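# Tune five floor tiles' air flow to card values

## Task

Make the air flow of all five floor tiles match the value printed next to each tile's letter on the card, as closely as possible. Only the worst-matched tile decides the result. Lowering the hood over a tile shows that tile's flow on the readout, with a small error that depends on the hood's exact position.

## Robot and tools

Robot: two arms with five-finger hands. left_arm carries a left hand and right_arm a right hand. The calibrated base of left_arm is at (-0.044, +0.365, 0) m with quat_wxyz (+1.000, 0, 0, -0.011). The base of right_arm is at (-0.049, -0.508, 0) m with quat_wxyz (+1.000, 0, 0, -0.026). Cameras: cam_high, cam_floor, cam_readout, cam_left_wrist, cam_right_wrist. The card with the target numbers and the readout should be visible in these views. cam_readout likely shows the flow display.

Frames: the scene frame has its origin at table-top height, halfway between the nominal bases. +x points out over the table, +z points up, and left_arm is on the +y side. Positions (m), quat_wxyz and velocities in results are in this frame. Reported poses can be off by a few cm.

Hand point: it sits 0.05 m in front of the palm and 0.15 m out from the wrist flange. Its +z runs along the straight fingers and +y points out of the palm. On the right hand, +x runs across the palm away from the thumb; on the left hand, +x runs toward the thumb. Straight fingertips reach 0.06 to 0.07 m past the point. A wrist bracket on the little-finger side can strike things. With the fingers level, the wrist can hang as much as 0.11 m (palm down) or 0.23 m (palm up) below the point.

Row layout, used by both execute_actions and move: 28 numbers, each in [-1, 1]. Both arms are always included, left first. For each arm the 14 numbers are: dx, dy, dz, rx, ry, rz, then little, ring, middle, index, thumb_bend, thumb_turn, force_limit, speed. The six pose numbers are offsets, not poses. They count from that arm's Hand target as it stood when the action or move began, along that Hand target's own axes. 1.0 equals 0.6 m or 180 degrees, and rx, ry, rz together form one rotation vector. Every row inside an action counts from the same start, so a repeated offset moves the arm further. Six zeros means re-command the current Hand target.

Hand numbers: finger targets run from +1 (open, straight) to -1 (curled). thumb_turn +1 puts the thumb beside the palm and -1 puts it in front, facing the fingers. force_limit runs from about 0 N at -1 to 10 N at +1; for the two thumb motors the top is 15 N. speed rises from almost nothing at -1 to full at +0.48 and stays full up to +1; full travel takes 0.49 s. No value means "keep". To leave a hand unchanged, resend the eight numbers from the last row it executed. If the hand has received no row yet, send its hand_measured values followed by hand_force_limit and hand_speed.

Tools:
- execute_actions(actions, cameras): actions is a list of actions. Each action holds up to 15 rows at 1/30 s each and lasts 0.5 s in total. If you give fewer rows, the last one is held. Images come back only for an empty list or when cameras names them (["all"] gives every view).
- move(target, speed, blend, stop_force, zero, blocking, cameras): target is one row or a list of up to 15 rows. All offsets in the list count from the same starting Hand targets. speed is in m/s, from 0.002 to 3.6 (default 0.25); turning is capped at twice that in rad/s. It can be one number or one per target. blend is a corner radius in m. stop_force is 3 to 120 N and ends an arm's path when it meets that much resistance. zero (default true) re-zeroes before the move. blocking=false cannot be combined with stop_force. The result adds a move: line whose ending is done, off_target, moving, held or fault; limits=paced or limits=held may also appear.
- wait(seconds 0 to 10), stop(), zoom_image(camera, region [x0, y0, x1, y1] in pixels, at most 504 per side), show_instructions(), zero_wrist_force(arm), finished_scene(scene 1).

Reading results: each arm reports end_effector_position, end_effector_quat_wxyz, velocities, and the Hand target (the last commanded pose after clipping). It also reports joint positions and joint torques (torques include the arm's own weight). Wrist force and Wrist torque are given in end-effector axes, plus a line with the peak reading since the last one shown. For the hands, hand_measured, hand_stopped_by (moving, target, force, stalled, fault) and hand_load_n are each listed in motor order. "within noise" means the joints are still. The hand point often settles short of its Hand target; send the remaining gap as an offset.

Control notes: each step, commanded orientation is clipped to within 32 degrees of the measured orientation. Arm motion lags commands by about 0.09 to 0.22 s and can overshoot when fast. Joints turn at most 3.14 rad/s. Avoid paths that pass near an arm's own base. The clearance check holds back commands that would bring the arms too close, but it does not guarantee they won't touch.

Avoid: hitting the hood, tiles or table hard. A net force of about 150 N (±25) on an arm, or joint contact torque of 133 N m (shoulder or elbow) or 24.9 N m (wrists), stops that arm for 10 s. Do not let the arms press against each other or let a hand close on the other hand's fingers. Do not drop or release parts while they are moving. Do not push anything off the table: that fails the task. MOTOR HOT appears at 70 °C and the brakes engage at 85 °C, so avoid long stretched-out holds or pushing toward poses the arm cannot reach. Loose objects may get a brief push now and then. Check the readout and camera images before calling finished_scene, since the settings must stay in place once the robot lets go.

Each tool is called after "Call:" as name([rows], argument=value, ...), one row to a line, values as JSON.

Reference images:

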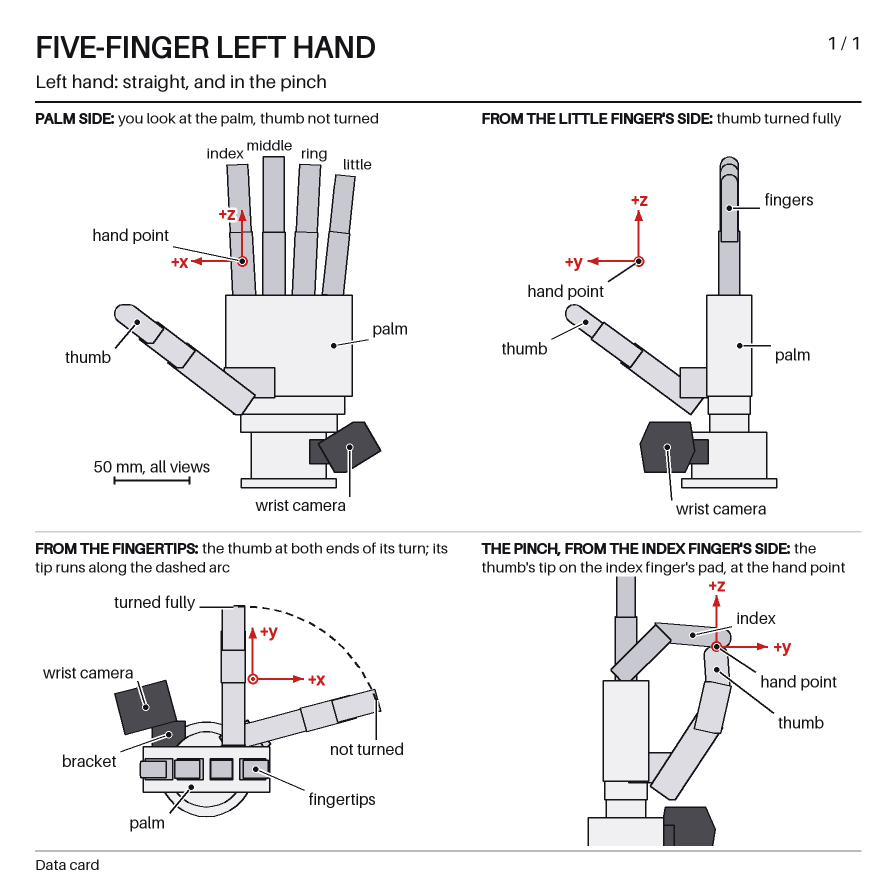

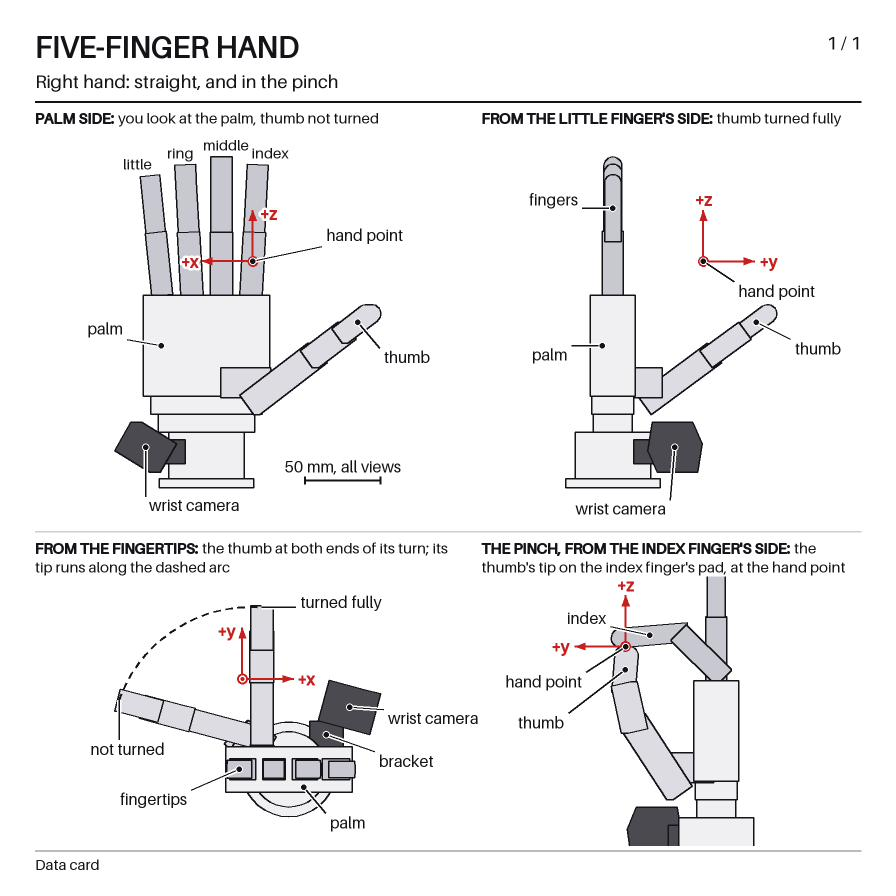

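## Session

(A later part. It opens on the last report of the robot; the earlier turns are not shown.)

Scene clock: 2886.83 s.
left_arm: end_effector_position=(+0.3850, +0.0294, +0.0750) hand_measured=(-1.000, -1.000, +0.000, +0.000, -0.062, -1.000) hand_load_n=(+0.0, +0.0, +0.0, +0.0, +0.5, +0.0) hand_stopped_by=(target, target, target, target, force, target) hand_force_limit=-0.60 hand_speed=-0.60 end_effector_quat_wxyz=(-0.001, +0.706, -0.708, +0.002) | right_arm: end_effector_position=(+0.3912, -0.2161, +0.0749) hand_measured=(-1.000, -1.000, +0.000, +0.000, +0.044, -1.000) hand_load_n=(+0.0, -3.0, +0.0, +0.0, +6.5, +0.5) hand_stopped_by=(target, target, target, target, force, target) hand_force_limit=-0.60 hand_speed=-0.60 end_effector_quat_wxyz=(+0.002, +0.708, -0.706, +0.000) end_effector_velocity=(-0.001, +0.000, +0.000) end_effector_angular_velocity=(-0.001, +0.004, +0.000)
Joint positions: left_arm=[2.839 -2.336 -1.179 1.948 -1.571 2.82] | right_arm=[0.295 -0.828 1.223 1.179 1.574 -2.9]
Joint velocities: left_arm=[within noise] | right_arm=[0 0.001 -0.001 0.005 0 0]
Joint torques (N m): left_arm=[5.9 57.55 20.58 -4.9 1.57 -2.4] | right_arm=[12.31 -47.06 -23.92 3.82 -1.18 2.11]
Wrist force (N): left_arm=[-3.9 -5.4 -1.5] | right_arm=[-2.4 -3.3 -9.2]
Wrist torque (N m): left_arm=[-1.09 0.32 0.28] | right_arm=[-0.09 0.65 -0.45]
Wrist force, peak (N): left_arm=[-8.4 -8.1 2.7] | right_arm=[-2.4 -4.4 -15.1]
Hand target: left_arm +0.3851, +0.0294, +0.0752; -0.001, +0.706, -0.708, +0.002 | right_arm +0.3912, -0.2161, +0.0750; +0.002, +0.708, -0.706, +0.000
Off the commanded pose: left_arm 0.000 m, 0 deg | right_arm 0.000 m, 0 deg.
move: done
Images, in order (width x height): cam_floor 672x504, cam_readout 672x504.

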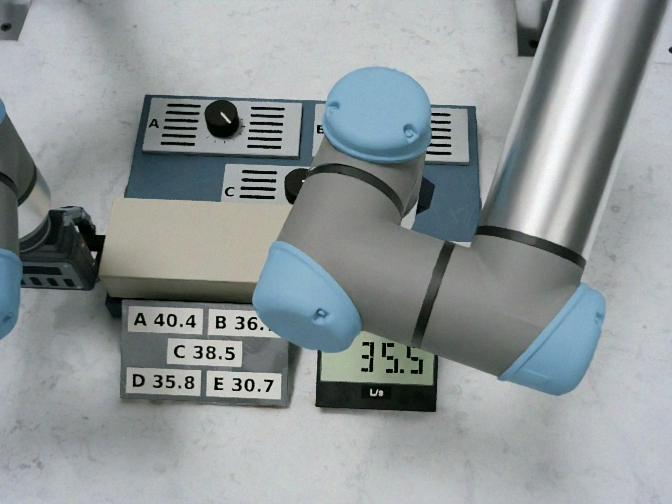

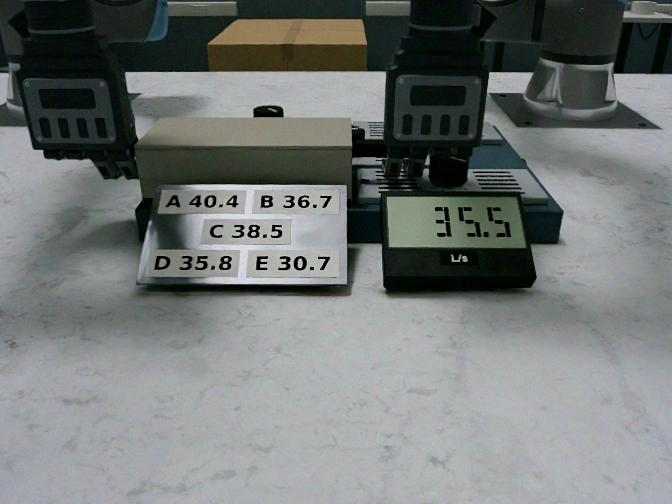

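Call:
move([
  [0,0,-0.015,0,0,0,-1,-1,0,0,-0.3,-1,-0.6,-0.6,0,0,-0.015,0,0,0,-1,-1,0,0,-0.3,-1,-0.6,-0.6],
  [0.000833,-0.000833,-0.015,0,0,0,-1,-1,0,0,-0.3,-1,-0.6,-0.6,0.000833,-0.000833,-0.016,0,0,0,-1,-1,0,0,-0.3,-1,-0.6,-0.6],
  [0.000833,-0.000833,0,0,0,0,-1,-1,0,0,-0.3,-1,-0.6,-0.6,0.000833,-0.000833,-0.001,0,0,0,-1,-1,0,0,-0.3,-1,-0.6,-0.6],
], speed=0.06, blend=[0.001,0.001,0], cameras=["cam_readout"])

Call:
move([
  [0,0,-0.015,0,0,0,-1,-1,0,0,-0.3,-1,-0.6,-0.6,0,0,-0.015,0,0,0,-1,-1,0,0,-0.3,-1,-0.6,-0.6],
  [-0.000833,-0.000833,-0.015,0,0,0,-1,-1,0,0,-0.3,-1,-0.6,-0.6,-0.000833,-0.000833,-0.015,0,0,0,-1,-1,0,0,-0.3,-1,-0.6,-0.6],
  [-0.000833,-0.000833,0,0,0,0,-1,-1,0,0,-0.3,-1,-0.6,-0.6,-0.000833,-0.000833,0,0,0,0,-1,-1,0,0,-0.3,-1,-0.6,-0.6],
], speed=0.06, blend=[0.001,0.001,0], cameras=["cam_readout"])

Call:
move([
  [0,0,-0.015,0,0,0,-1,-1,0,0,-0.3,-1,-0.6,-0.6,0,0,-0.015,0,0,0,-1,-1,0,0,-0.3,-1,-0.6,-0.6],
  [0.001667,0.001167,-0.015,0,0,0,-1,-1,0,0,-0.3,-1,-0.6,-0.6,0.001667,-0.0005,-0.015,0,0,0,-1,-1,0,0,-0.3,-1,-0.6,-0.6],
  [0.001667,0.001167,0,0,0,0,-1,-1,0,0,-0.3,-1,-0.6,-0.6,0.001667,-0.0005,0,0,0,0,-1,-1,0,0,-0.3,-1,-0.6,-0.6],
], speed=0.06, blend=[0.001,0.001,0], cameras=["cam_readout"])

Call:
move([
  [0,0,-0.015,0,0,0,-1,-1,0,0,-0.3,-1,-0.6,-0.6,0,0,-0.015,0,0,0,-1,-1,0,0,-0.3,-1,-0.6,-0.6],
  [-0.000833,0.000833,-0.015,0,0,0,-1,-1,0,0,-0.3,-1,-0.6,-0.6,-0.000833,0.000833,-0.015,0,0,0,-1,-1,0,0,-0.3,-1,-0.6,-0.6],
  [-0.000833,0.000833,0,0,0,0,-1,-1,0,0,-0.3,-1,-0.6,-0.6,-0.000833,0.000833,0,0,0,0,-1,-1,0,0,-0.3,-1,-0.6,-0.6],
], speed=0.06, blend=[0.001,0.001,0], cameras=["cam_readout"])

Call:
move([
  [0,0,-0.015,0,0,0,-1,-1,0,0,-0.3,-1,-0.6,-0.6,0,0,-0.015,0,0,0,-1,-1,0,0,-0.3,-1,-0.6,-0.6],
  [-0.000833,0.000833,-0.015,0,0,0,-1,-1,0,0,-0.3,-1,-0.6,-0.6,-0.000833,0.000833,-0.015,0,0,0,-1,-1,0,0,-0.3,-1,-0.6,-0.6],
  [-0.000833,0.000833,0,0,0,0,-1,-1,0,0,-0.3,-1,-0.6,-0.6,-0.000833,0.000833,0,0,0,0,-1,-1,0,0,-0.3,-1,-0.6,-0.6],
], speed=0.06, blend=[0.001,0.001,0], cameras=["cam_readout"])

Call:
move([
  [0,0,-0.015,0,0,0,-1,-1,0,0,-0.3,-1,-0.6,-0.6,0,0,-0.015,0,0,0,-1,-1,0,0,-0.3,-1,-0.6,-0.6],
  [0.000833,0.000833,-0.015,0,0,0,-1,-1,0,0,-0.3,-1,-0.6,-0.6,0.000833,0.000833,-0.015,0,0,0,-1,-1,0,0,-0.3,-1,-0.6,-0.6],
  [0.000833,0.000833,0,0,0,0,-1,-1,0,0,-0.3,-1,-0.6,-0.6,0.000833,0.000833,0,0,0,0,-1,-1,0,0,-0.3,-1,-0.6,-0.6],
], speed=0.06, blend=[0.001,0.001,0], cameras=["cam_readout"])

Call:
move([
  [0,0,-0.015,0,0,0,-1,-1,0,0,-0.3,-1,-0.6,-0.6,0,0,-0.015,0,0,0,-1,-1,0,0,-0.3,-1,-0.6,-0.6],
  [-0.001667,-0.001333,-0.015,0,0,0,-1,-1,0,0,-0.3,-1,-0.6,-0.6,-0.001667,0.002,-0.015,0,0,0,-1,-1,0,0,-0.3,-1,-0.6,-0.6],
  [-0.001667,-0.001333,0,0,0,0,-1,-1,0,0,-0.3,-1,-0.6,-0.6,-0.001667,0.002,0,0,0,0,-1,-1,0,0,-0.3,-1,-0.6,-0.6],
], speed=0.06, blend=[0.001,0.001,0], cameras=["cam_readout"])

Call:
move([
  [0,0,-0.015,0,0,0,-1,-1,0,0,-0.3,-1,-0.6,-0.6,0,0,-0.015,0,0,0,-1,-1,0,0,-0.3,-1,-0.6,-0.6],
  [0.000833,-0.000833,-0.015,0,0,0,-1,-1,0,0,-0.3,-1,-0.6,-0.6,0.000833,-0.000833,-0.015,0,0,0,-1,-1,0,0,-0.3,-1,-0.6,-0.6],
  [0.000833,-0.000833,0,0,0,0,-1,-1,0,0,-0.3,-1,-0.6,-0.6,0.000833,-0.000833,0,0,0,0,-1,-1,0,0,-0.3,-1,-0.6,-0.6],
], speed=0.06, blend=[0.001,0.001,0], cameras=["cam_readout"])

Call:
move([
  [0,0,-0.015,0,0,0,-1,-1,0,0,-0.3,-1,-0.6,-0.6,0,0,-0.015,0,0,0,-1,-1,0,0,-0.3,-1,-0.6,-0.6],
  [0.000833,-0.000833,-0.015,0,0,0,-1,-1,0,0,-0.3,-1,-0.6,-0.6,0.000833,-0.000833,-0.015,0,0,0,-1,-1,0,0,-0.3,-1,-0.6,-0.6],
  [0.000833,-0.000833,0,0,0,0,-1,-1,0,0,-0.3,-1,-0.6,-0.6,0.000833,-0.000833,0,0,0,0,-1,-1,0,0,-0.3,-1,-0.6,-0.6],
], speed=0.06, blend=[0.001,0.001,0], cameras=["cam_readout"])

Call:
move([
  [0,0,-0.015,0,0,0,-1,-1,0,0,-0.3,-1,-0.6,-0.6,0,0,-0.015,0,0,0,-1,-1,0,0,-0.3,-1,-0.6,-0.6],
  [-0.000833,-0.000833,-0.015,0,0,0,-1,-1,0,0,-0.3,-1,-0.6,-0.6,-0.000833,-0.000833,-0.015,0,0,0,-1,-1,0,0,-0.3,-1,-0.6,-0.6],
  [-0.000833,-0.000833,0,0,0,0,-1,-1,0,0,-0.3,-1,-0.6,-0.6,-0.000833,-0.000833,0,0,0,0,-1,-1,0,0,-0.3,-1,-0.6,-0.6],
], speed=0.06, blend=[0.001,0.001,0], cameras=["cam_readout"])

Call:
move([
  [0,0,-0.015,0,0,0,-1,-1,0,0,-0.3,-1,-0.6,-0.6,0,0,-0.015,0,0,0,-1,-1,0,0,-0.3,-1,-0.6,-0.6],
  [0.000833,0.002667,-0.015,0,0,0,-1,-1,0,0,-0.3,-1,-0.6,-0.6,0.000833,0.001,-0.015,0,0,0,-1,-1,0,0,-0.3,-1,-0.6,-0.6],
  [0.000833,0.002667,0,0,0,0,-1,-1,0,0,-0.3,-1,-0.6,-0.6,0.000833,0.001,0,0,0,0,-1,-1,0,0,-0.3,-1,-0.6,-0.6],
], speed=0.06, blend=[0.001,0.001,0], cameras=["cam_readout"])

Scene clock: 2918.43 s.
left_arm: end_effector_position=(+0.3855, +0.0289, +0.0751) hand_measured=(-1.000, -1.000, +0.000, +0.000, -0.062, -1.000) hand_load_n=(+0.0, +0.0, +0.0, +0.0, +0.0, +0.0) hand_stopped_by=(target, target, target, target, force, target) hand_force_limit=-0.60 hand_speed=-0.60 end_effector_quat_wxyz=(-0.001, +0.706, -0.708, +0.002) | right_arm: end_effector_position=(+0.3916, -0.2166, +0.0756) hand_measured=(-1.000, -1.000, +0.000, +0.000, +0.044, -1.000) hand_load_n=(+0.0, -2.0, +0.0, +0.0, +5.5, +1.0) hand_stopped_by=(target, target, target, target, force, target) hand_force_limit=-0.60 hand_speed=-0.60 end_effector_quat_wxyz=(+0.002, +0.708, -0.706, +0.000)
Joint positions: left_arm=[2.838 -2.338 -1.176 1.946 -1.571 2.819] | right_arm=[0.294 -0.828 1.222 1.181 1.574 -2.901]
Joint torques (N m): left_arm=[-7.13 56.71 21.28 -4.52 -0.34 -0.36] | right_arm=[-15.15 -50.91 -25.26 4.97 -0.02 -1.31]
Wrist force (N): left_arm=[-4.2 -5.1 -1.6] | right_arm=[-3.5 -2.2 -3.3]
Wrist torque (N m): left_arm=[-1.05 0.36 0.26] | right_arm=[-0.08 0.53 -0.37]
Wrist force, peak (N): left_arm=[-5.2 -5.6 4.1] | right_arm=[-2.9 -4.3 -12.7]
Hand target: left_arm +0.3856, +0.0289, +0.0752; -0.001, +0.706, -0.708, +0.002 | right_arm +0.3917, -0.2166, +0.0756; +0.002, +0.708, -0.706, +0.000
Off the commanded pose: left_arm 0.000 m, 0 deg | right_arm 0.000 m, 0 deg.
move: done; blend cut to 0.0005 m at target 1, 0.0005 m at target 2
Images, in order (width x height): cam_readout 672x504.

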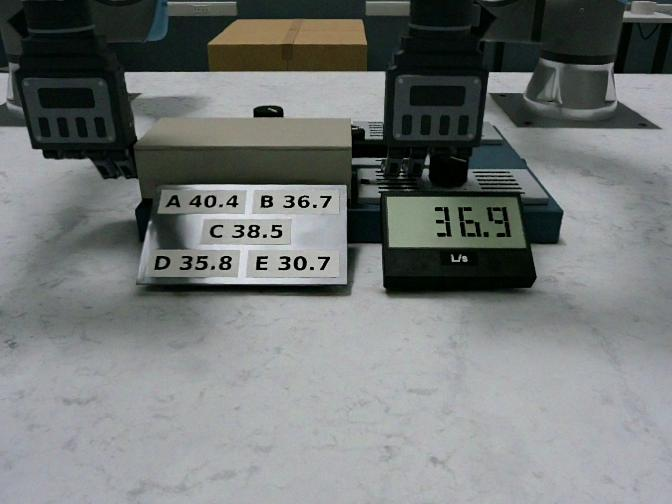

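Scene clock: 2919.20 s.
left_arm: end_effector_position=(+0.3860, +0.0294, +0.0751) hand_measured=(-1.000, -1.000, +0.000, +0.000, -0.062, -1.000) hand_load_n=(+0.0, +0.0, +0.0, +0.0, +0.0, +0.0) hand_stopped_by=(target, target, target, target, force, target) hand_force_limit=-0.60 hand_speed=-0.60 end_effector_quat_wxyz=(-0.001, +0.706, -0.708, +0.002) | right_arm: end_effector_position=(+0.3922, -0.2161, +0.0755) hand_measured=(-1.000, -1.000, +0.000, +0.000, +0.044, -1.000) hand_load_n=(+0.0, -2.0, +0.0, +0.5, +5.0, +0.5) hand_stopped_by=(target, target, target, target, force, target) hand_force_limit=-0.60 hand_speed=-0.60 end_effector_quat_wxyz=(+0.002, +0.708, -0.706, +0.000)
Joint positions: left_arm=[2.839 -2.338 -1.175 1.946 -1.571 2.821] | right_arm=[0.295 -0.827 1.219 1.182 1.574 -2.9]
Joint torques (N m): left_arm=[4.69 56.99 21.36 -4.55 -0.31 -1.26] | right_arm=[16.1 -49.79 -25.18 4.86 0.81 1.66]
Wrist force (N): left_arm=[-3.9 -5.4 -1.5] | right_arm=[-1.3 -3.2 -4.3]
Wrist torque (N m): left_arm=[-1.08 0.33 0.16] | right_arm=[-0.11 0.58 -0.43]
Wrist force, peak (N): left_arm=[-2.8 -5.2 4.7] | right_arm=[-2.0 -4.9 -12.3]
Hand target: left_arm +0.3861, +0.0294, +0.0752; -0.001, +0.706, -0.708, +0.002 | right_arm +0.3922, -0.2161, +0.0756; +0.002, +0.708, -0.706, +0.000
Off the commanded pose: left_arm 0.000 m, 0 deg | right_arm 0.000 m, 0 deg.
move: done; blend cut to 0.0004 m at target 1, 0.0004 m at target 2
Images, in order (width x height): cam_readout 672x504.

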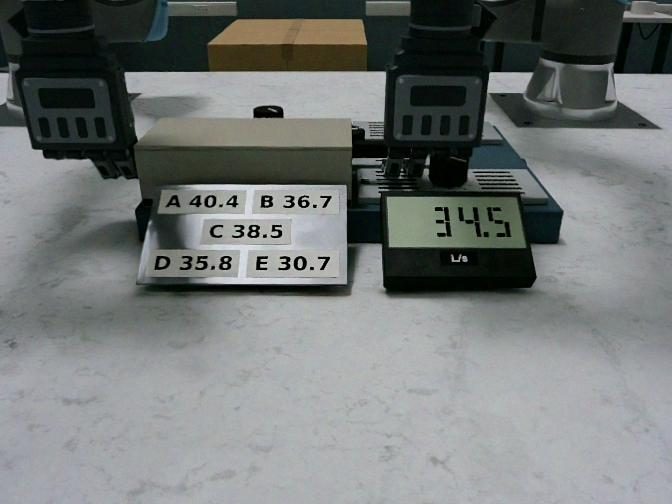

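Scene clock: 2919.97 s.
left_arm: end_effector_position=(+0.3853, +0.0284, +0.0751) hand_measured=(-1.000, -1.000, +0.000, +0.000, -0.062, -1.000) hand_load_n=(+0.0, +0.0, +0.5, +0.0, +0.0, +0.0) hand_stopped_by=(target, target, target, target, force, target) hand_force_limit=-0.60 hand_speed=-0.60 end_effector_quat_wxyz=(-0.001, +0.706, -0.708, +0.002) | right_arm: end_effector_position=(+0.3924, -0.2171, +0.0756) hand_measured=(-1.000, -1.000, +0.000, +0.000, +0.044, -1.000) hand_load_n=(+0.0, -2.0, +0.0, +0.0, +5.5, +1.0) hand_stopped_by=(target, target, target, target, force, target) hand_force_limit=-0.60 hand_speed=-0.60 end_effector_quat_wxyz=(+0.002, +0.708, -0.706, +0.000)
Joint positions: left_arm=[2.837 -2.338 -1.175 1.946 -1.571 2.818] | right_arm=[0.293 -0.827 1.22 1.182 1.574 -2.902]
Joint torques (N m): left_arm=[5.51 57.99 22.26 -4.76 1.44 2.08] | right_arm=[-14.89 -49.38 -25.9 4.68 1.01 0.95]
Wrist force (N): left_arm=[-4.0 -5.2 -1.6] | right_arm=[-2.5 -2.6 -4.2]
Wrist torque (N m): left_arm=[-1.05 0.32 0.26] | right_arm=[-0.09 0.55 -0.38]
Wrist force, peak (N): left_arm=[-4.4 -5.4 3.3] | right_arm=[-2.4 -4.7 -12.9]
Hand target: left_arm +0.3854, +0.0284, +0.0752; -0.001, +0.706, -0.708, +0.002 | right_arm +0.3925, -0.2171, +0.0756; +0.002, +0.708, -0.706, +0.000
Off the commanded pose: left_arm 0.000 m, 0 deg | right_arm 0.000 m, 0 deg.
move: done; blend cut to 0.0006 m at target 1, 0.0006 m at target 2
Images, in order (width x height): cam_readout 672x504.

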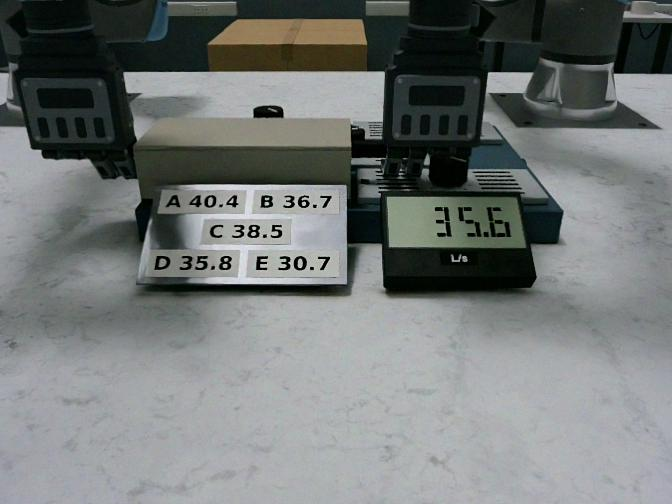

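Scene clock: 2920.73 s.
left_arm: end_effector_position=(+0.3848, +0.0289, +0.0751) hand_measured=(-1.000, -1.000, +0.000, +0.000, -0.062, -1.000) hand_load_n=(+0.0, +0.0, +0.0, +0.0, +0.0, +0.0) hand_stopped_by=(target, target, target, target, force, target) hand_force_limit=-0.60 hand_speed=-0.60 end_effector_quat_wxyz=(-0.001, +0.706, -0.708, +0.002) | right_arm: end_effector_position=(+0.3920, -0.2166, +0.0755) hand_measured=(-1.000, -1.000, +0.000, +0.000, +0.044, -1.000) hand_load_n=(+0.0, -2.0, +0.0, +0.0, +5.5, +0.5) hand_stopped_by=(target, target, target, target, force, target) hand_force_limit=-0.60 hand_speed=-0.60 end_effector_quat_wxyz=(+0.002, +0.708, -0.706, +0.000)
Joint positions: left_arm=[2.838 -2.337 -1.178 1.948 -1.571 2.819] | right_arm=[0.294 -0.828 1.221 1.182 1.574 -2.901]
Joint torques (N m): left_arm=[0.59 56.7 21.48 -4.44 0.08 -0.1] | right_arm=[15.15 -49.3 -24.35 4.64 0.57 -1.36]
Wrist force (N): left_arm=[-3.9 -5.1 -1.3] | right_arm=[-1.8 -3.2 -4.3]
Wrist torque (N m): left_arm=[-1.05 0.33 0.16] | right_arm=[-0.08 0.54 -0.51]
Wrist force, peak (N): left_arm=[-2.8 -5.6 4.5] | right_arm=[-2.3 -4.5 -13.2]
Hand target: left_arm +0.3849, +0.0289, +0.0752; -0.001, +0.706, -0.708, +0.002 | right_arm +0.3920, -0.2166, +0.0756; +0.002, +0.708, -0.706, +0.000
Off the commanded pose: left_arm 0.000 m, 0 deg | right_arm 0.000 m, 0 deg.
move: done; blend cut to 0.0004 m at target 1, 0.0004 m at target 2
Images, in order (width x height): cam_readout 672x504.

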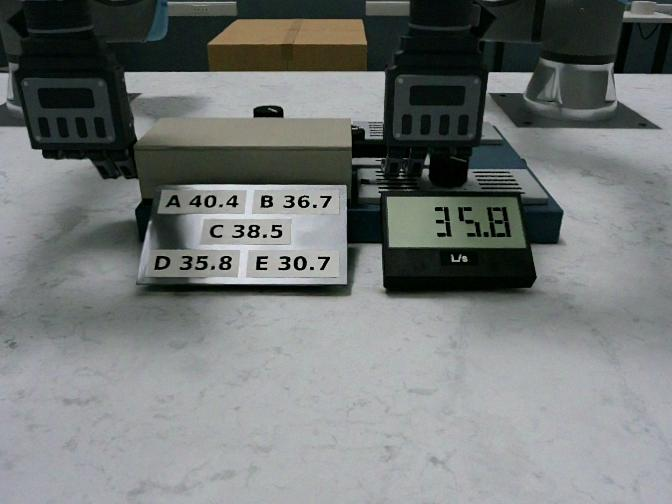

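Scene clock: 2921.50 s.
left_arm: end_effector_position=(+0.3843, +0.0294, +0.0751) hand_measured=(-1.000, -1.000, +0.000, +0.000, -0.062, -1.000) hand_load_n=(+0.0, +0.0, +0.0, +0.0, +0.0, +0.0) hand_stopped_by=(target, target, target, target, force, target) hand_force_limit=-0.60 hand_speed=-0.60 end_effector_quat_wxyz=(-0.001, +0.706, -0.708, +0.002) | right_arm: end_effector_position=(+0.3914, -0.2161, +0.0755) hand_measured=(-1.000, -1.000, +0.000, +0.000, +0.044, -1.000) hand_load_n=(+0.0, -2.0, +0.0, +0.0, +5.0, +0.5) hand_stopped_by=(target, target, target, target, force, target) hand_force_limit=-0.60 hand_speed=-0.60 end_effector_quat_wxyz=(+0.002, +0.708, -0.706, +0.000)
Joint positions: left_arm=[2.838 -2.335 -1.181 1.949 -1.571 2.82] | right_arm=[0.295 -0.828 1.222 1.181 1.574 -2.9]
Joint torques (N m): left_arm=[6.87 57.5 21.13 -4.88 -1.29 1.94] | right_arm=[-7.71 -49.36 -22.04 5.06 0.05 0.5]
Wrist force (N): left_arm=[-4.2 -5.1 -1.4] | right_arm=[-2.1 -4.7 -4.7]
Wrist torque (N m): left_arm=[-1.05 0.36 0.13] | right_arm=[-0.15 0.57 -0.57]
Wrist force, peak (N): left_arm=[-3.7 -5.1 3.9] | right_arm=[-2.0 -6.2 -13.6]
Hand target: left_arm +0.3844, +0.0294, +0.0752; -0.001, +0.706, -0.708, +0.002 | right_arm +0.3915, -0.2161, +0.0756; +0.002, +0.708, -0.706, +0.000
Off the commanded pose: left_arm 0.000 m, 0 deg | right_arm 0.000 m, 0 deg.
move: done; blend cut to 0.0004 m at target 1, 0.0004 m at target 2
Images, in order (width x height): cam_readout 672x504.

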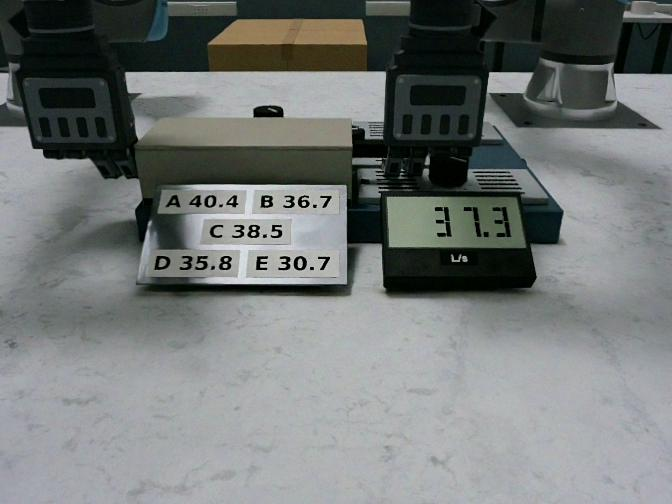

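Scene clock: 2922.27 s.
left_arm: end_effector_position=(+0.3838, +0.0289, +0.0751) hand_measured=(-1.000, -1.000, +0.000, +0.000, -0.062, -1.000) hand_load_n=(+0.0, +0.0, +0.5, +0.0, +0.0, +0.0) hand_stopped_by=(target, target, target, target, force, target) hand_force_limit=-0.60 hand_speed=-0.60 end_effector_quat_wxyz=(-0.001, +0.706, -0.708, +0.002) | right_arm: end_effector_position=(+0.3910, -0.2166, +0.0756) hand_measured=(-1.000, -1.000, +0.000, +0.000, +0.044, -1.000) hand_load_n=(+0.0, -2.0, +0.0, +0.0, +5.0, +1.0) hand_stopped_by=(target, target, target, target, force, target) hand_force_limit=-0.60 hand_speed=-0.60 end_effector_quat_wxyz=(+0.002, +0.708, -0.706, +0.000)
Joint positions: left_arm=[2.837 -2.335 -1.182 1.949 -1.571 2.818] | right_arm=[0.294 -0.83 1.224 1.18 1.574 -2.9]
Joint torques (N m): left_arm=[-3.27 57.59 21.98 -4.68 0.3 -1.54] | right_arm=[-13.07 -49.58 -24.12 4.53 -0.35 -2.06]
Wrist force (N): left_arm=[-4.0 -5.0 -1.4] | right_arm=[-2.4 -2.7 -4.2]
Wrist torque (N m): left_arm=[-1.04 0.34 0.27] | right_arm=[-0.06 0.55 -0.44]
Wrist force, peak (N): left_arm=[-2.6 -5.2 4.6] | right_arm=[-2.6 -4.8 -12.3]
Hand target: left_arm +0.3839, +0.0289, +0.0752; -0.001, +0.706, -0.708, +0.002 | right_arm +0.3910, -0.2166, +0.0756; +0.002, +0.708, -0.706, +0.000
Off the commanded pose: left_arm 0.000 m, 0 deg | right_arm 0.000 m, 0 deg.
move: done; blend cut to 0.0004 m at target 1, 0.0004 m at target 2
Images, in order (width x height): cam_readout 672x504.

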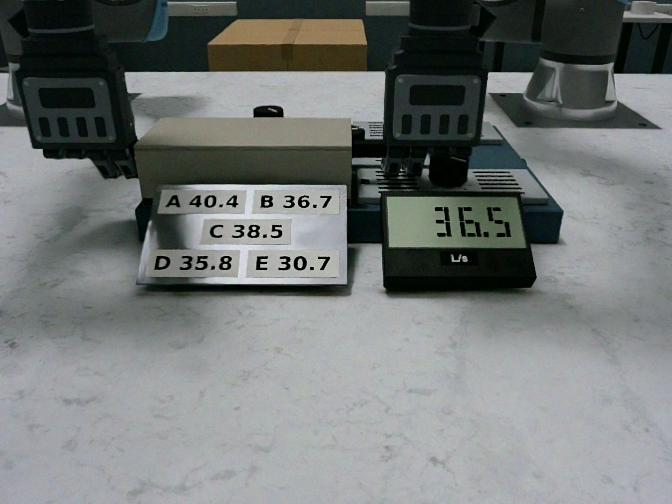

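Scene clock: 2923.03 s.
left_arm: end_effector_position=(+0.3846, +0.0300, +0.0751) hand_measured=(-1.000, -1.000, +0.000, +0.000, -0.062, -1.000) hand_load_n=(+0.0, +0.0, +0.0, +0.0, +0.0, +0.0) hand_stopped_by=(target, target, target, target, force, target) hand_force_limit=-0.60 hand_speed=-0.60 end_effector_quat_wxyz=(-0.001, +0.706, -0.708, +0.002) | right_arm: end_effector_position=(+0.3897, -0.2156, +0.0756) hand_measured=(-1.000, -1.000, +0.000, +0.000, +0.044, -1.000) hand_load_n=(+0.0, -2.0, +0.0, +0.0, +3.5, +0.5) hand_stopped_by=(target, target, target, target, force, target) hand_force_limit=-0.60 hand_speed=-0.60 end_effector_quat_wxyz=(+0.002, +0.708, -0.706, +0.000) end_effector_velocity=(-0.001, +0.000, +0.001) end_effector_angular_velocity=(-0.001, +0.004, +0.001)
Joint positions: left_arm=[2.84 -2.335 -1.181 1.949 -1.571 2.821] | right_arm=[0.297 -0.831 1.227 1.179 1.574 -2.898]
Joint velocities: left_arm=[within noise] | right_arm=[0 0 -0.001 0.005 0 -0.001]
Joint torques (N m): left_arm=[-5.59 57.58 22.28 -4.49 1.21 -2.33] | right_arm=[1.91 -49.4 -24.17 5.26 -1.25 -1.63]
Wrist force (N): left_arm=[-3.9 -5.2 -1.5] | right_arm=[-1.9 -4.8 -3.5]
Wrist torque (N m): left_arm=[-1.06 0.32 0.15] | right_arm=[-0.17 0.48 -0.51]
Wrist force, peak (N): left_arm=[-2.8 -5.2 4.0] | right_arm=[-2.0 -6.2 -11.4]
Hand target: left_arm +0.3847, +0.0299, +0.0752; -0.001, +0.706, -0.708, +0.002 | right_arm +0.3898, -0.2156, +0.0756; +0.002, +0.708, -0.706, +0.000
Off the commanded pose: left_arm 0.000 m, 0 deg | right_arm 0.000 m, 0 deg.
move: done; blend cut to 0.0008 m at target 1, 0.0008 m at target 2
Images, in order (width x height): cam_readout 672x504.

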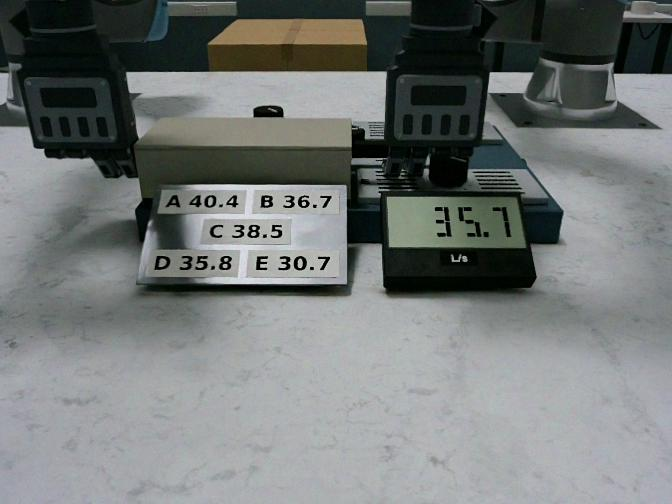

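Scene clock: 2923.80 s.
left_arm: end_effector_position=(+0.3851, +0.0294, +0.0751) hand_measured=(-1.000, -1.000, +0.000, +0.000, -0.062, -1.000) hand_load_n=(+0.0, +0.0, +0.0, +0.5, +0.0, +0.0) hand_stopped_by=(target, target, target, target, force, target) hand_force_limit=-0.60 hand_speed=-0.60 end_effector_quat_wxyz=(-0.001, +0.706, -0.708, +0.002) | right_arm: end_effector_position=(+0.3903, -0.2161, +0.0756) hand_measured=(-1.000, -1.000, +0.000, +0.000, +0.044, -1.000) hand_load_n=(+0.0, -1.5, +0.5, +0.0, +4.0, +0.5) hand_stopped_by=(target, target, target, target, force, target) hand_force_limit=-0.60 hand_speed=-0.60 end_effector_quat_wxyz=(+0.002, +0.708, -0.706, +0.000)
Joint positions: left_arm=[2.839 -2.337 -1.178 1.948 -1.571 2.82] | right_arm=[0.295 -0.831 1.226 1.179 1.574 -2.899]
Joint torques (N m): left_arm=[1.53 56.84 21.67 -4.5 0.25 -0.18] | right_arm=[-13.63 -49.91 -25.13 4.6 -0.3 0.44]
Wrist force (N): left_arm=[-4.0 -5.2 -1.3] | right_arm=[-2.6 -3.3 -2.7]
Wrist torque (N m): left_arm=[-1.08 0.34 0.25] | right_arm=[-0.12 0.50 -0.35]
Wrist force, peak (N): left_arm=[-4.1 -5.7 4.2] | right_arm=[-2.3 -4.7 -10.9]
Hand target: left_arm +0.3852, +0.0294, +0.0752; -0.001, +0.706, -0.708, +0.002 | right_arm +0.3903, -0.2161, +0.0756; +0.002, +0.708, -0.706, +0.000
Off the commanded pose: left_arm 0.000 m, 0 deg | right_arm 0.000 m, 0 deg.
move: done; blend cut to 0.0004 m at target 1, 0.0004 m at target 2
Images, in order (width x height): cam_readout 672x504.

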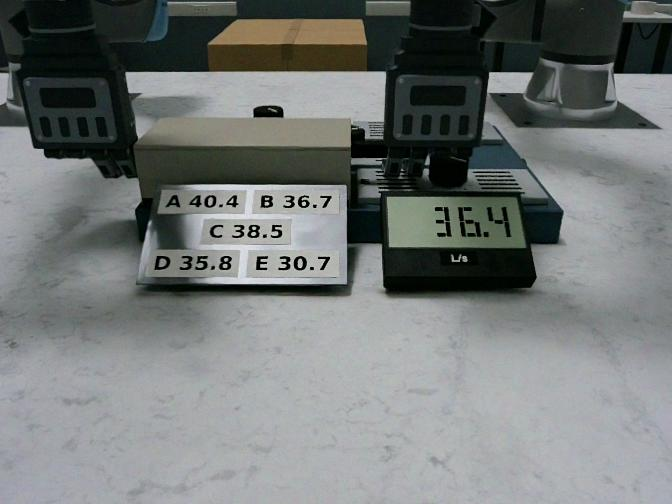

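Scene clock: 2924.57 s.
left_arm: end_effector_position=(+0.3856, +0.0289, +0.0751) hand_measured=(-1.000, -1.000, +0.000, +0.000, -0.062, -1.000) hand_load_n=(+0.0, +0.0, +0.0, +0.0, +0.0, +0.0) hand_stopped_by=(target, target, target, target, force, target) hand_force_limit=-0.60 hand_speed=-0.60 end_effector_quat_wxyz=(-0.001, +0.706, -0.708, +0.002) | right_arm: end_effector_position=(+0.3908, -0.2167, +0.0756) hand_measured=(-1.000, -1.000, +0.000, +0.000, +0.044, -1.000) hand_load_n=(+0.0, -2.0, +0.0, +0.0, +4.5, +1.0) hand_stopped_by=(target, target, target, target, force, target) hand_force_limit=-0.60 hand_speed=-0.60 end_effector_quat_wxyz=(+0.002, +0.708, -0.706, +0.000)
Joint positions: left_arm=[2.838 -2.338 -1.175 1.946 -1.571 2.819] | right_arm=[0.294 -0.83 1.225 1.18 1.574 -2.9]
Joint torques (N m): left_arm=[-7.22 57.49 21.48 -4.55 -1.08 -2.32] | right_arm=[0.92 -50.29 -25.11 4.59 0.97 -1.48]
Wrist force (N): left_arm=[-4.1 -5.0 -1.3] | right_arm=[-2.5 -2.9 -3.3]
Wrist torque (N m): left_arm=[-1.04 0.36 0.26] | right_arm=[-0.09 0.53 -0.35]
Wrist force, peak (N): left_arm=[-3.9 -5.5 3.8] | right_arm=[-2.5 -4.7 -11.3]
Hand target: left_arm +0.3857, +0.0289, +0.0752; -0.001, +0.706, -0.708, +0.002 | right_arm +0.3908, -0.2166, +0.0756; +0.002, +0.708, -0.706, +0.000
Off the commanded pose: left_arm 0.000 m, 0 deg | right_arm 0.000 m, 0 deg.
move: done; blend cut to 0.0004 m at target 1, 0.0004 m at target 2
Images, in order (width x height): cam_readout 672x504.

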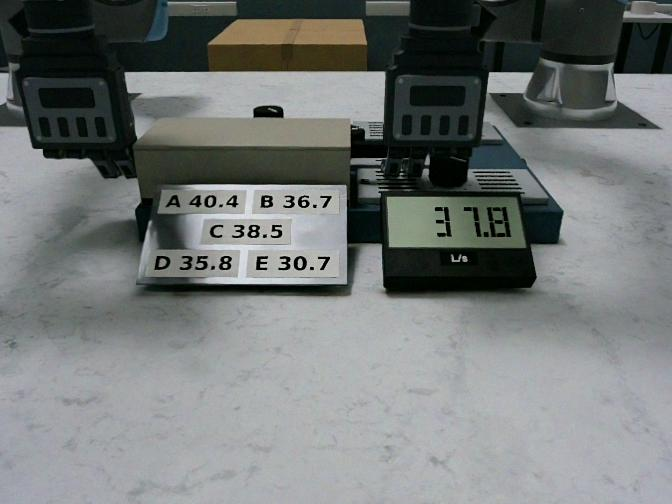

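Scene clock: 2925.33 s.
left_arm: end_effector_position=(+0.3861, +0.0294, +0.0751) hand_measured=(-1.000, -1.000, +0.000, +0.000, -0.062, -1.000) hand_load_n=(+0.0, +0.0, +0.0, +0.0, +0.0, +0.0) hand_stopped_by=(target, target, target, target, force, target) hand_force_limit=-0.60 hand_speed=-0.60 end_effector_quat_wxyz=(-0.001, +0.706, -0.708, +0.002) | right_arm: end_effector_position=(+0.3913, -0.2161, +0.0755) hand_measured=(-1.000, -1.000, +0.000, +0.000, +0.044, -1.000) hand_load_n=(+0.0, -1.5, +0.0, +0.0, +5.0, +0.5) hand_stopped_by=(target, target, target, target, force, target) hand_force_limit=-0.60 hand_speed=-0.60 end_effector_quat_wxyz=(+0.002, +0.708, -0.706, +0.000)
Joint positions: left_arm=[2.839 -2.339 -1.175 1.946 -1.571 2.821] | right_arm=[0.295 -0.829 1.222 1.181 1.574 -2.9]
Joint torques (N m): left_arm=[4.56 56.83 22.01 -4.38 0.25 0.45] | right_arm=[10.47 -49.87 -25.36 4.41 0.9 1.91]
Wrist force (N): left_arm=[-4.1 -5.1 -1.5] | right_arm=[-2.1 -2.5 -3.6]
Wrist torque (N m): left_arm=[-1.05 0.34 0.14] | right_arm=[-0.08 0.48 -0.38]
Wrist force, peak (N): left_arm=[-4.0 -5.7 3.5] | right_arm=[-2.3 -4.6 -11.6]
Hand target: left_arm +0.3862, +0.0294, +0.0752; -0.001, +0.706, -0.708, +0.002 | right_arm +0.3913, -0.2161, +0.0756; +0.002, +0.708, -0.706, +0.000
Off the commanded pose: left_arm 0.000 m, 0 deg | right_arm 0.000 m, 0 deg.
move: done; blend cut to 0.0004 m at target 1, 0.0004 m at target 2
Images, in order (width x height): cam_readout 672x504.

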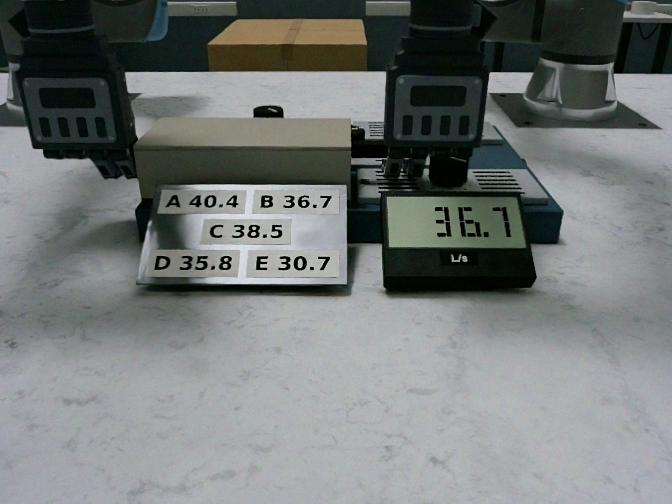

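Scene clock: 2926.10 s.
left_arm: end_effector_position=(+0.3845, +0.0289, +0.0751) hand_measured=(-1.000, -1.000, +0.000, +0.000, -0.062, -1.000) hand_load_n=(+0.0, +0.0, +0.0, +0.0, +0.0, +0.0) hand_stopped_by=(target, target, target, target, force, target) hand_force_limit=-0.60 hand_speed=-0.60 end_effector_quat_wxyz=(-0.001, +0.706, -0.708, +0.002) | right_arm: end_effector_position=(+0.3906, -0.2166, +0.0756) hand_measured=(-1.000, -1.000, +0.000, +0.000, +0.044, -1.000) hand_load_n=(+0.0, -2.0, +0.0, +0.0, +5.0, +1.0) hand_stopped_by=(target, target, target, target, force, target) hand_force_limit=-0.60 hand_speed=-0.60 end_effector_quat_wxyz=(+0.002, +0.708, -0.706, +0.000)
Joint positions: left_arm=[2.838 -2.336 -1.179 1.948 -1.571 2.819] | right_arm=[0.294 -0.831 1.226 1.179 1.574 -2.9]
Joint torques (N m): left_arm=[5.05 57.13 22.03 -4.9 1.68 1.79] | right_arm=[-14.88 -50.18 -25.35 5.2 0.64 -2.19]
Wrist force (N): left_arm=[-4.0 -5.0 -1.3] | right_arm=[-3.7 -2.7 -3.6]
Wrist torque (N m): left_arm=[-1.04 0.34 0.27] | right_arm=[-0.09 0.55 -0.39]
Wrist force, peak (N): left_arm=[-5.1 -5.3 4.1] | right_arm=[-3.0 -4.5 -12.2]
Hand target: left_arm +0.3846, +0.0289, +0.0752; -0.001, +0.706, -0.708, +0.002 | right_arm +0.3907, -0.2166, +0.0756; +0.002, +0.708, -0.706, +0.000
Off the commanded pose: left_arm 0.000 m, 0 deg | right_arm 0.000 m, 0 deg.
move: done; blend cut to 0.0008 m at target 1, 0.0008 m at target 2
Images, in order (width x height): cam_readout 672x504.

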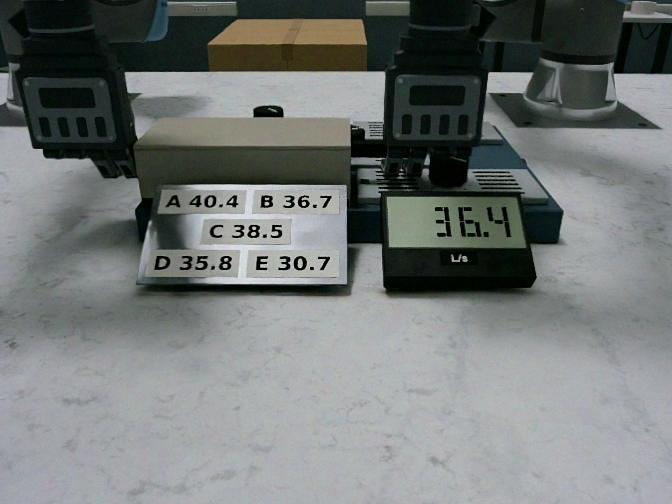

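Call:
move([
  [0,0,-0.09,0,0,0,-1,-1,0,0,-0.3,-1,-0.6,-0.6, 0,0,-0.09,0,0,0,-1,-1,0,0,-0.3,-1,-0.6,-0.6],
  [-0.1627,0.1523,-0.09,0,0,0,-1,-1,0,0,-0.3,-1,-0.6,-0.6, -0.1627,0.1512,-0.09,0,0,0,-1,-1,0,0,-0.3,-1,-0.6,-0.6],
  [-0.1627,0.1523,-0.015,0,0,0,-1,-1,0,0,-0.3,-1,-0.6,-0.6, -0.1627,0.1512,-0.015,0,0,0,-1,-1,0,0,-0.3,-1,-0.6,-0.6],
  [-0.1627,0.1523,0,0,0,0,-1,-1,0,0,-0.3,-1,-0.6,-0.6, -0.1627,0.1512,0,0,0,0,-1,-1,0,0,-0.3,-1,-0.6,-0.6],
], speed=[0.15,0.2,0.15,0.04], blend=[0.01,0.01,0.001,0], cameras=["cam_readout","cam_floor"])

Call:
zoom_image(camera="cam_floor", region=[190, 120, 430, 280])

Scene clock: 2937.63 s.
left_arm: end_effector_position=(+0.2934, +0.1268, +0.0746) hand_measured=(-1.000, -1.000, +0.000, +0.000, -0.062, -1.000) hand_load_n=(+0.0, +0.0, +0.0, +0.0, +0.0, +0.0) hand_stopped_by=(target, target, target, target, force, target) hand_force_limit=-0.60 hand_speed=-0.60 end_effector_quat_wxyz=(-0.001, +0.706, -0.708, +0.002) | right_arm: end_effector_position=(+0.2998, -0.1192, +0.0754) hand_measured=(-1.000, -1.000, +0.000, +0.000, +0.044, -1.000) hand_load_n=(+0.0, -2.5, +0.0, +0.5, +6.0, +0.5) hand_stopped_by=(target, target, target, target, force, target) hand_force_limit=-0.60 hand_speed=-0.60 end_effector_quat_wxyz=(+0.002, +0.708, -0.706, +0.000)
Joint positions: left_arm=[2.984 -2.055 -1.661 2.149 -1.57 2.965] | right_arm=[0.523 -0.877 1.309 1.143 1.573 -2.671]
Joint torques (N m): left_arm=[2.49 45.69 19.14 -4.6 -0.62 -1.08] | right_arm=[9.95 -45.46 -23.61 3.98 -1 1.64]
Wrist force (N): left_arm=[-3.8 -5.0 -1.5] | right_arm=[-2.4 -3.7 -8.6]
Wrist torque (N m): left_arm=[-1.03 0.32 0.27] | right_arm=[-0.07 0.64 -0.41]
Wrist force, peak (N): left_arm=[-5.4 -5.6 4.8] | right_arm=[-2.7 -4.6 -13.9]
Hand target: left_arm +0.2935, +0.1268, +0.0748; -0.001, +0.706, -0.708, +0.002 | right_arm +0.2998, -0.1192, +0.0755; +0.002, +0.708, -0.706, +0.000
Off the commanded pose: left_arm 0.000 m, 0 deg | right_arm 0.000 m, 0 deg.
move: done
Images, in order (width x height): cam_floor 672x504, cam_readout 672x504.

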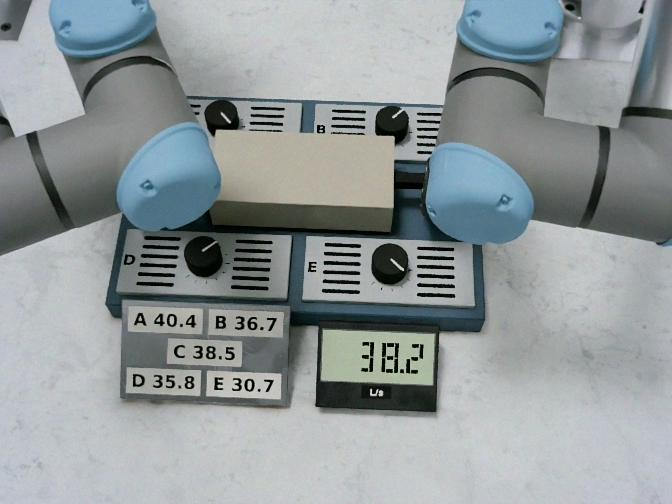

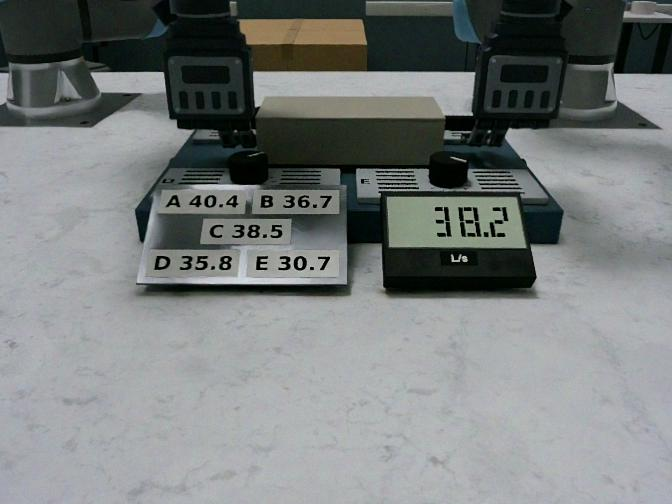

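Scaled by 2.100 from the camera's 672x504 image, which has a finer 960x720 frame.

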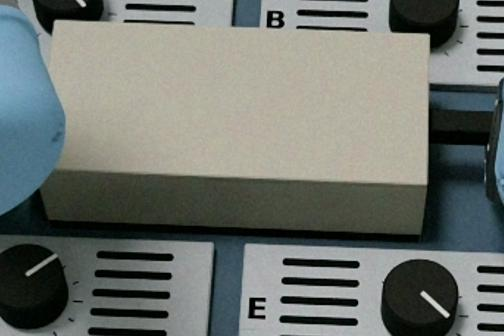

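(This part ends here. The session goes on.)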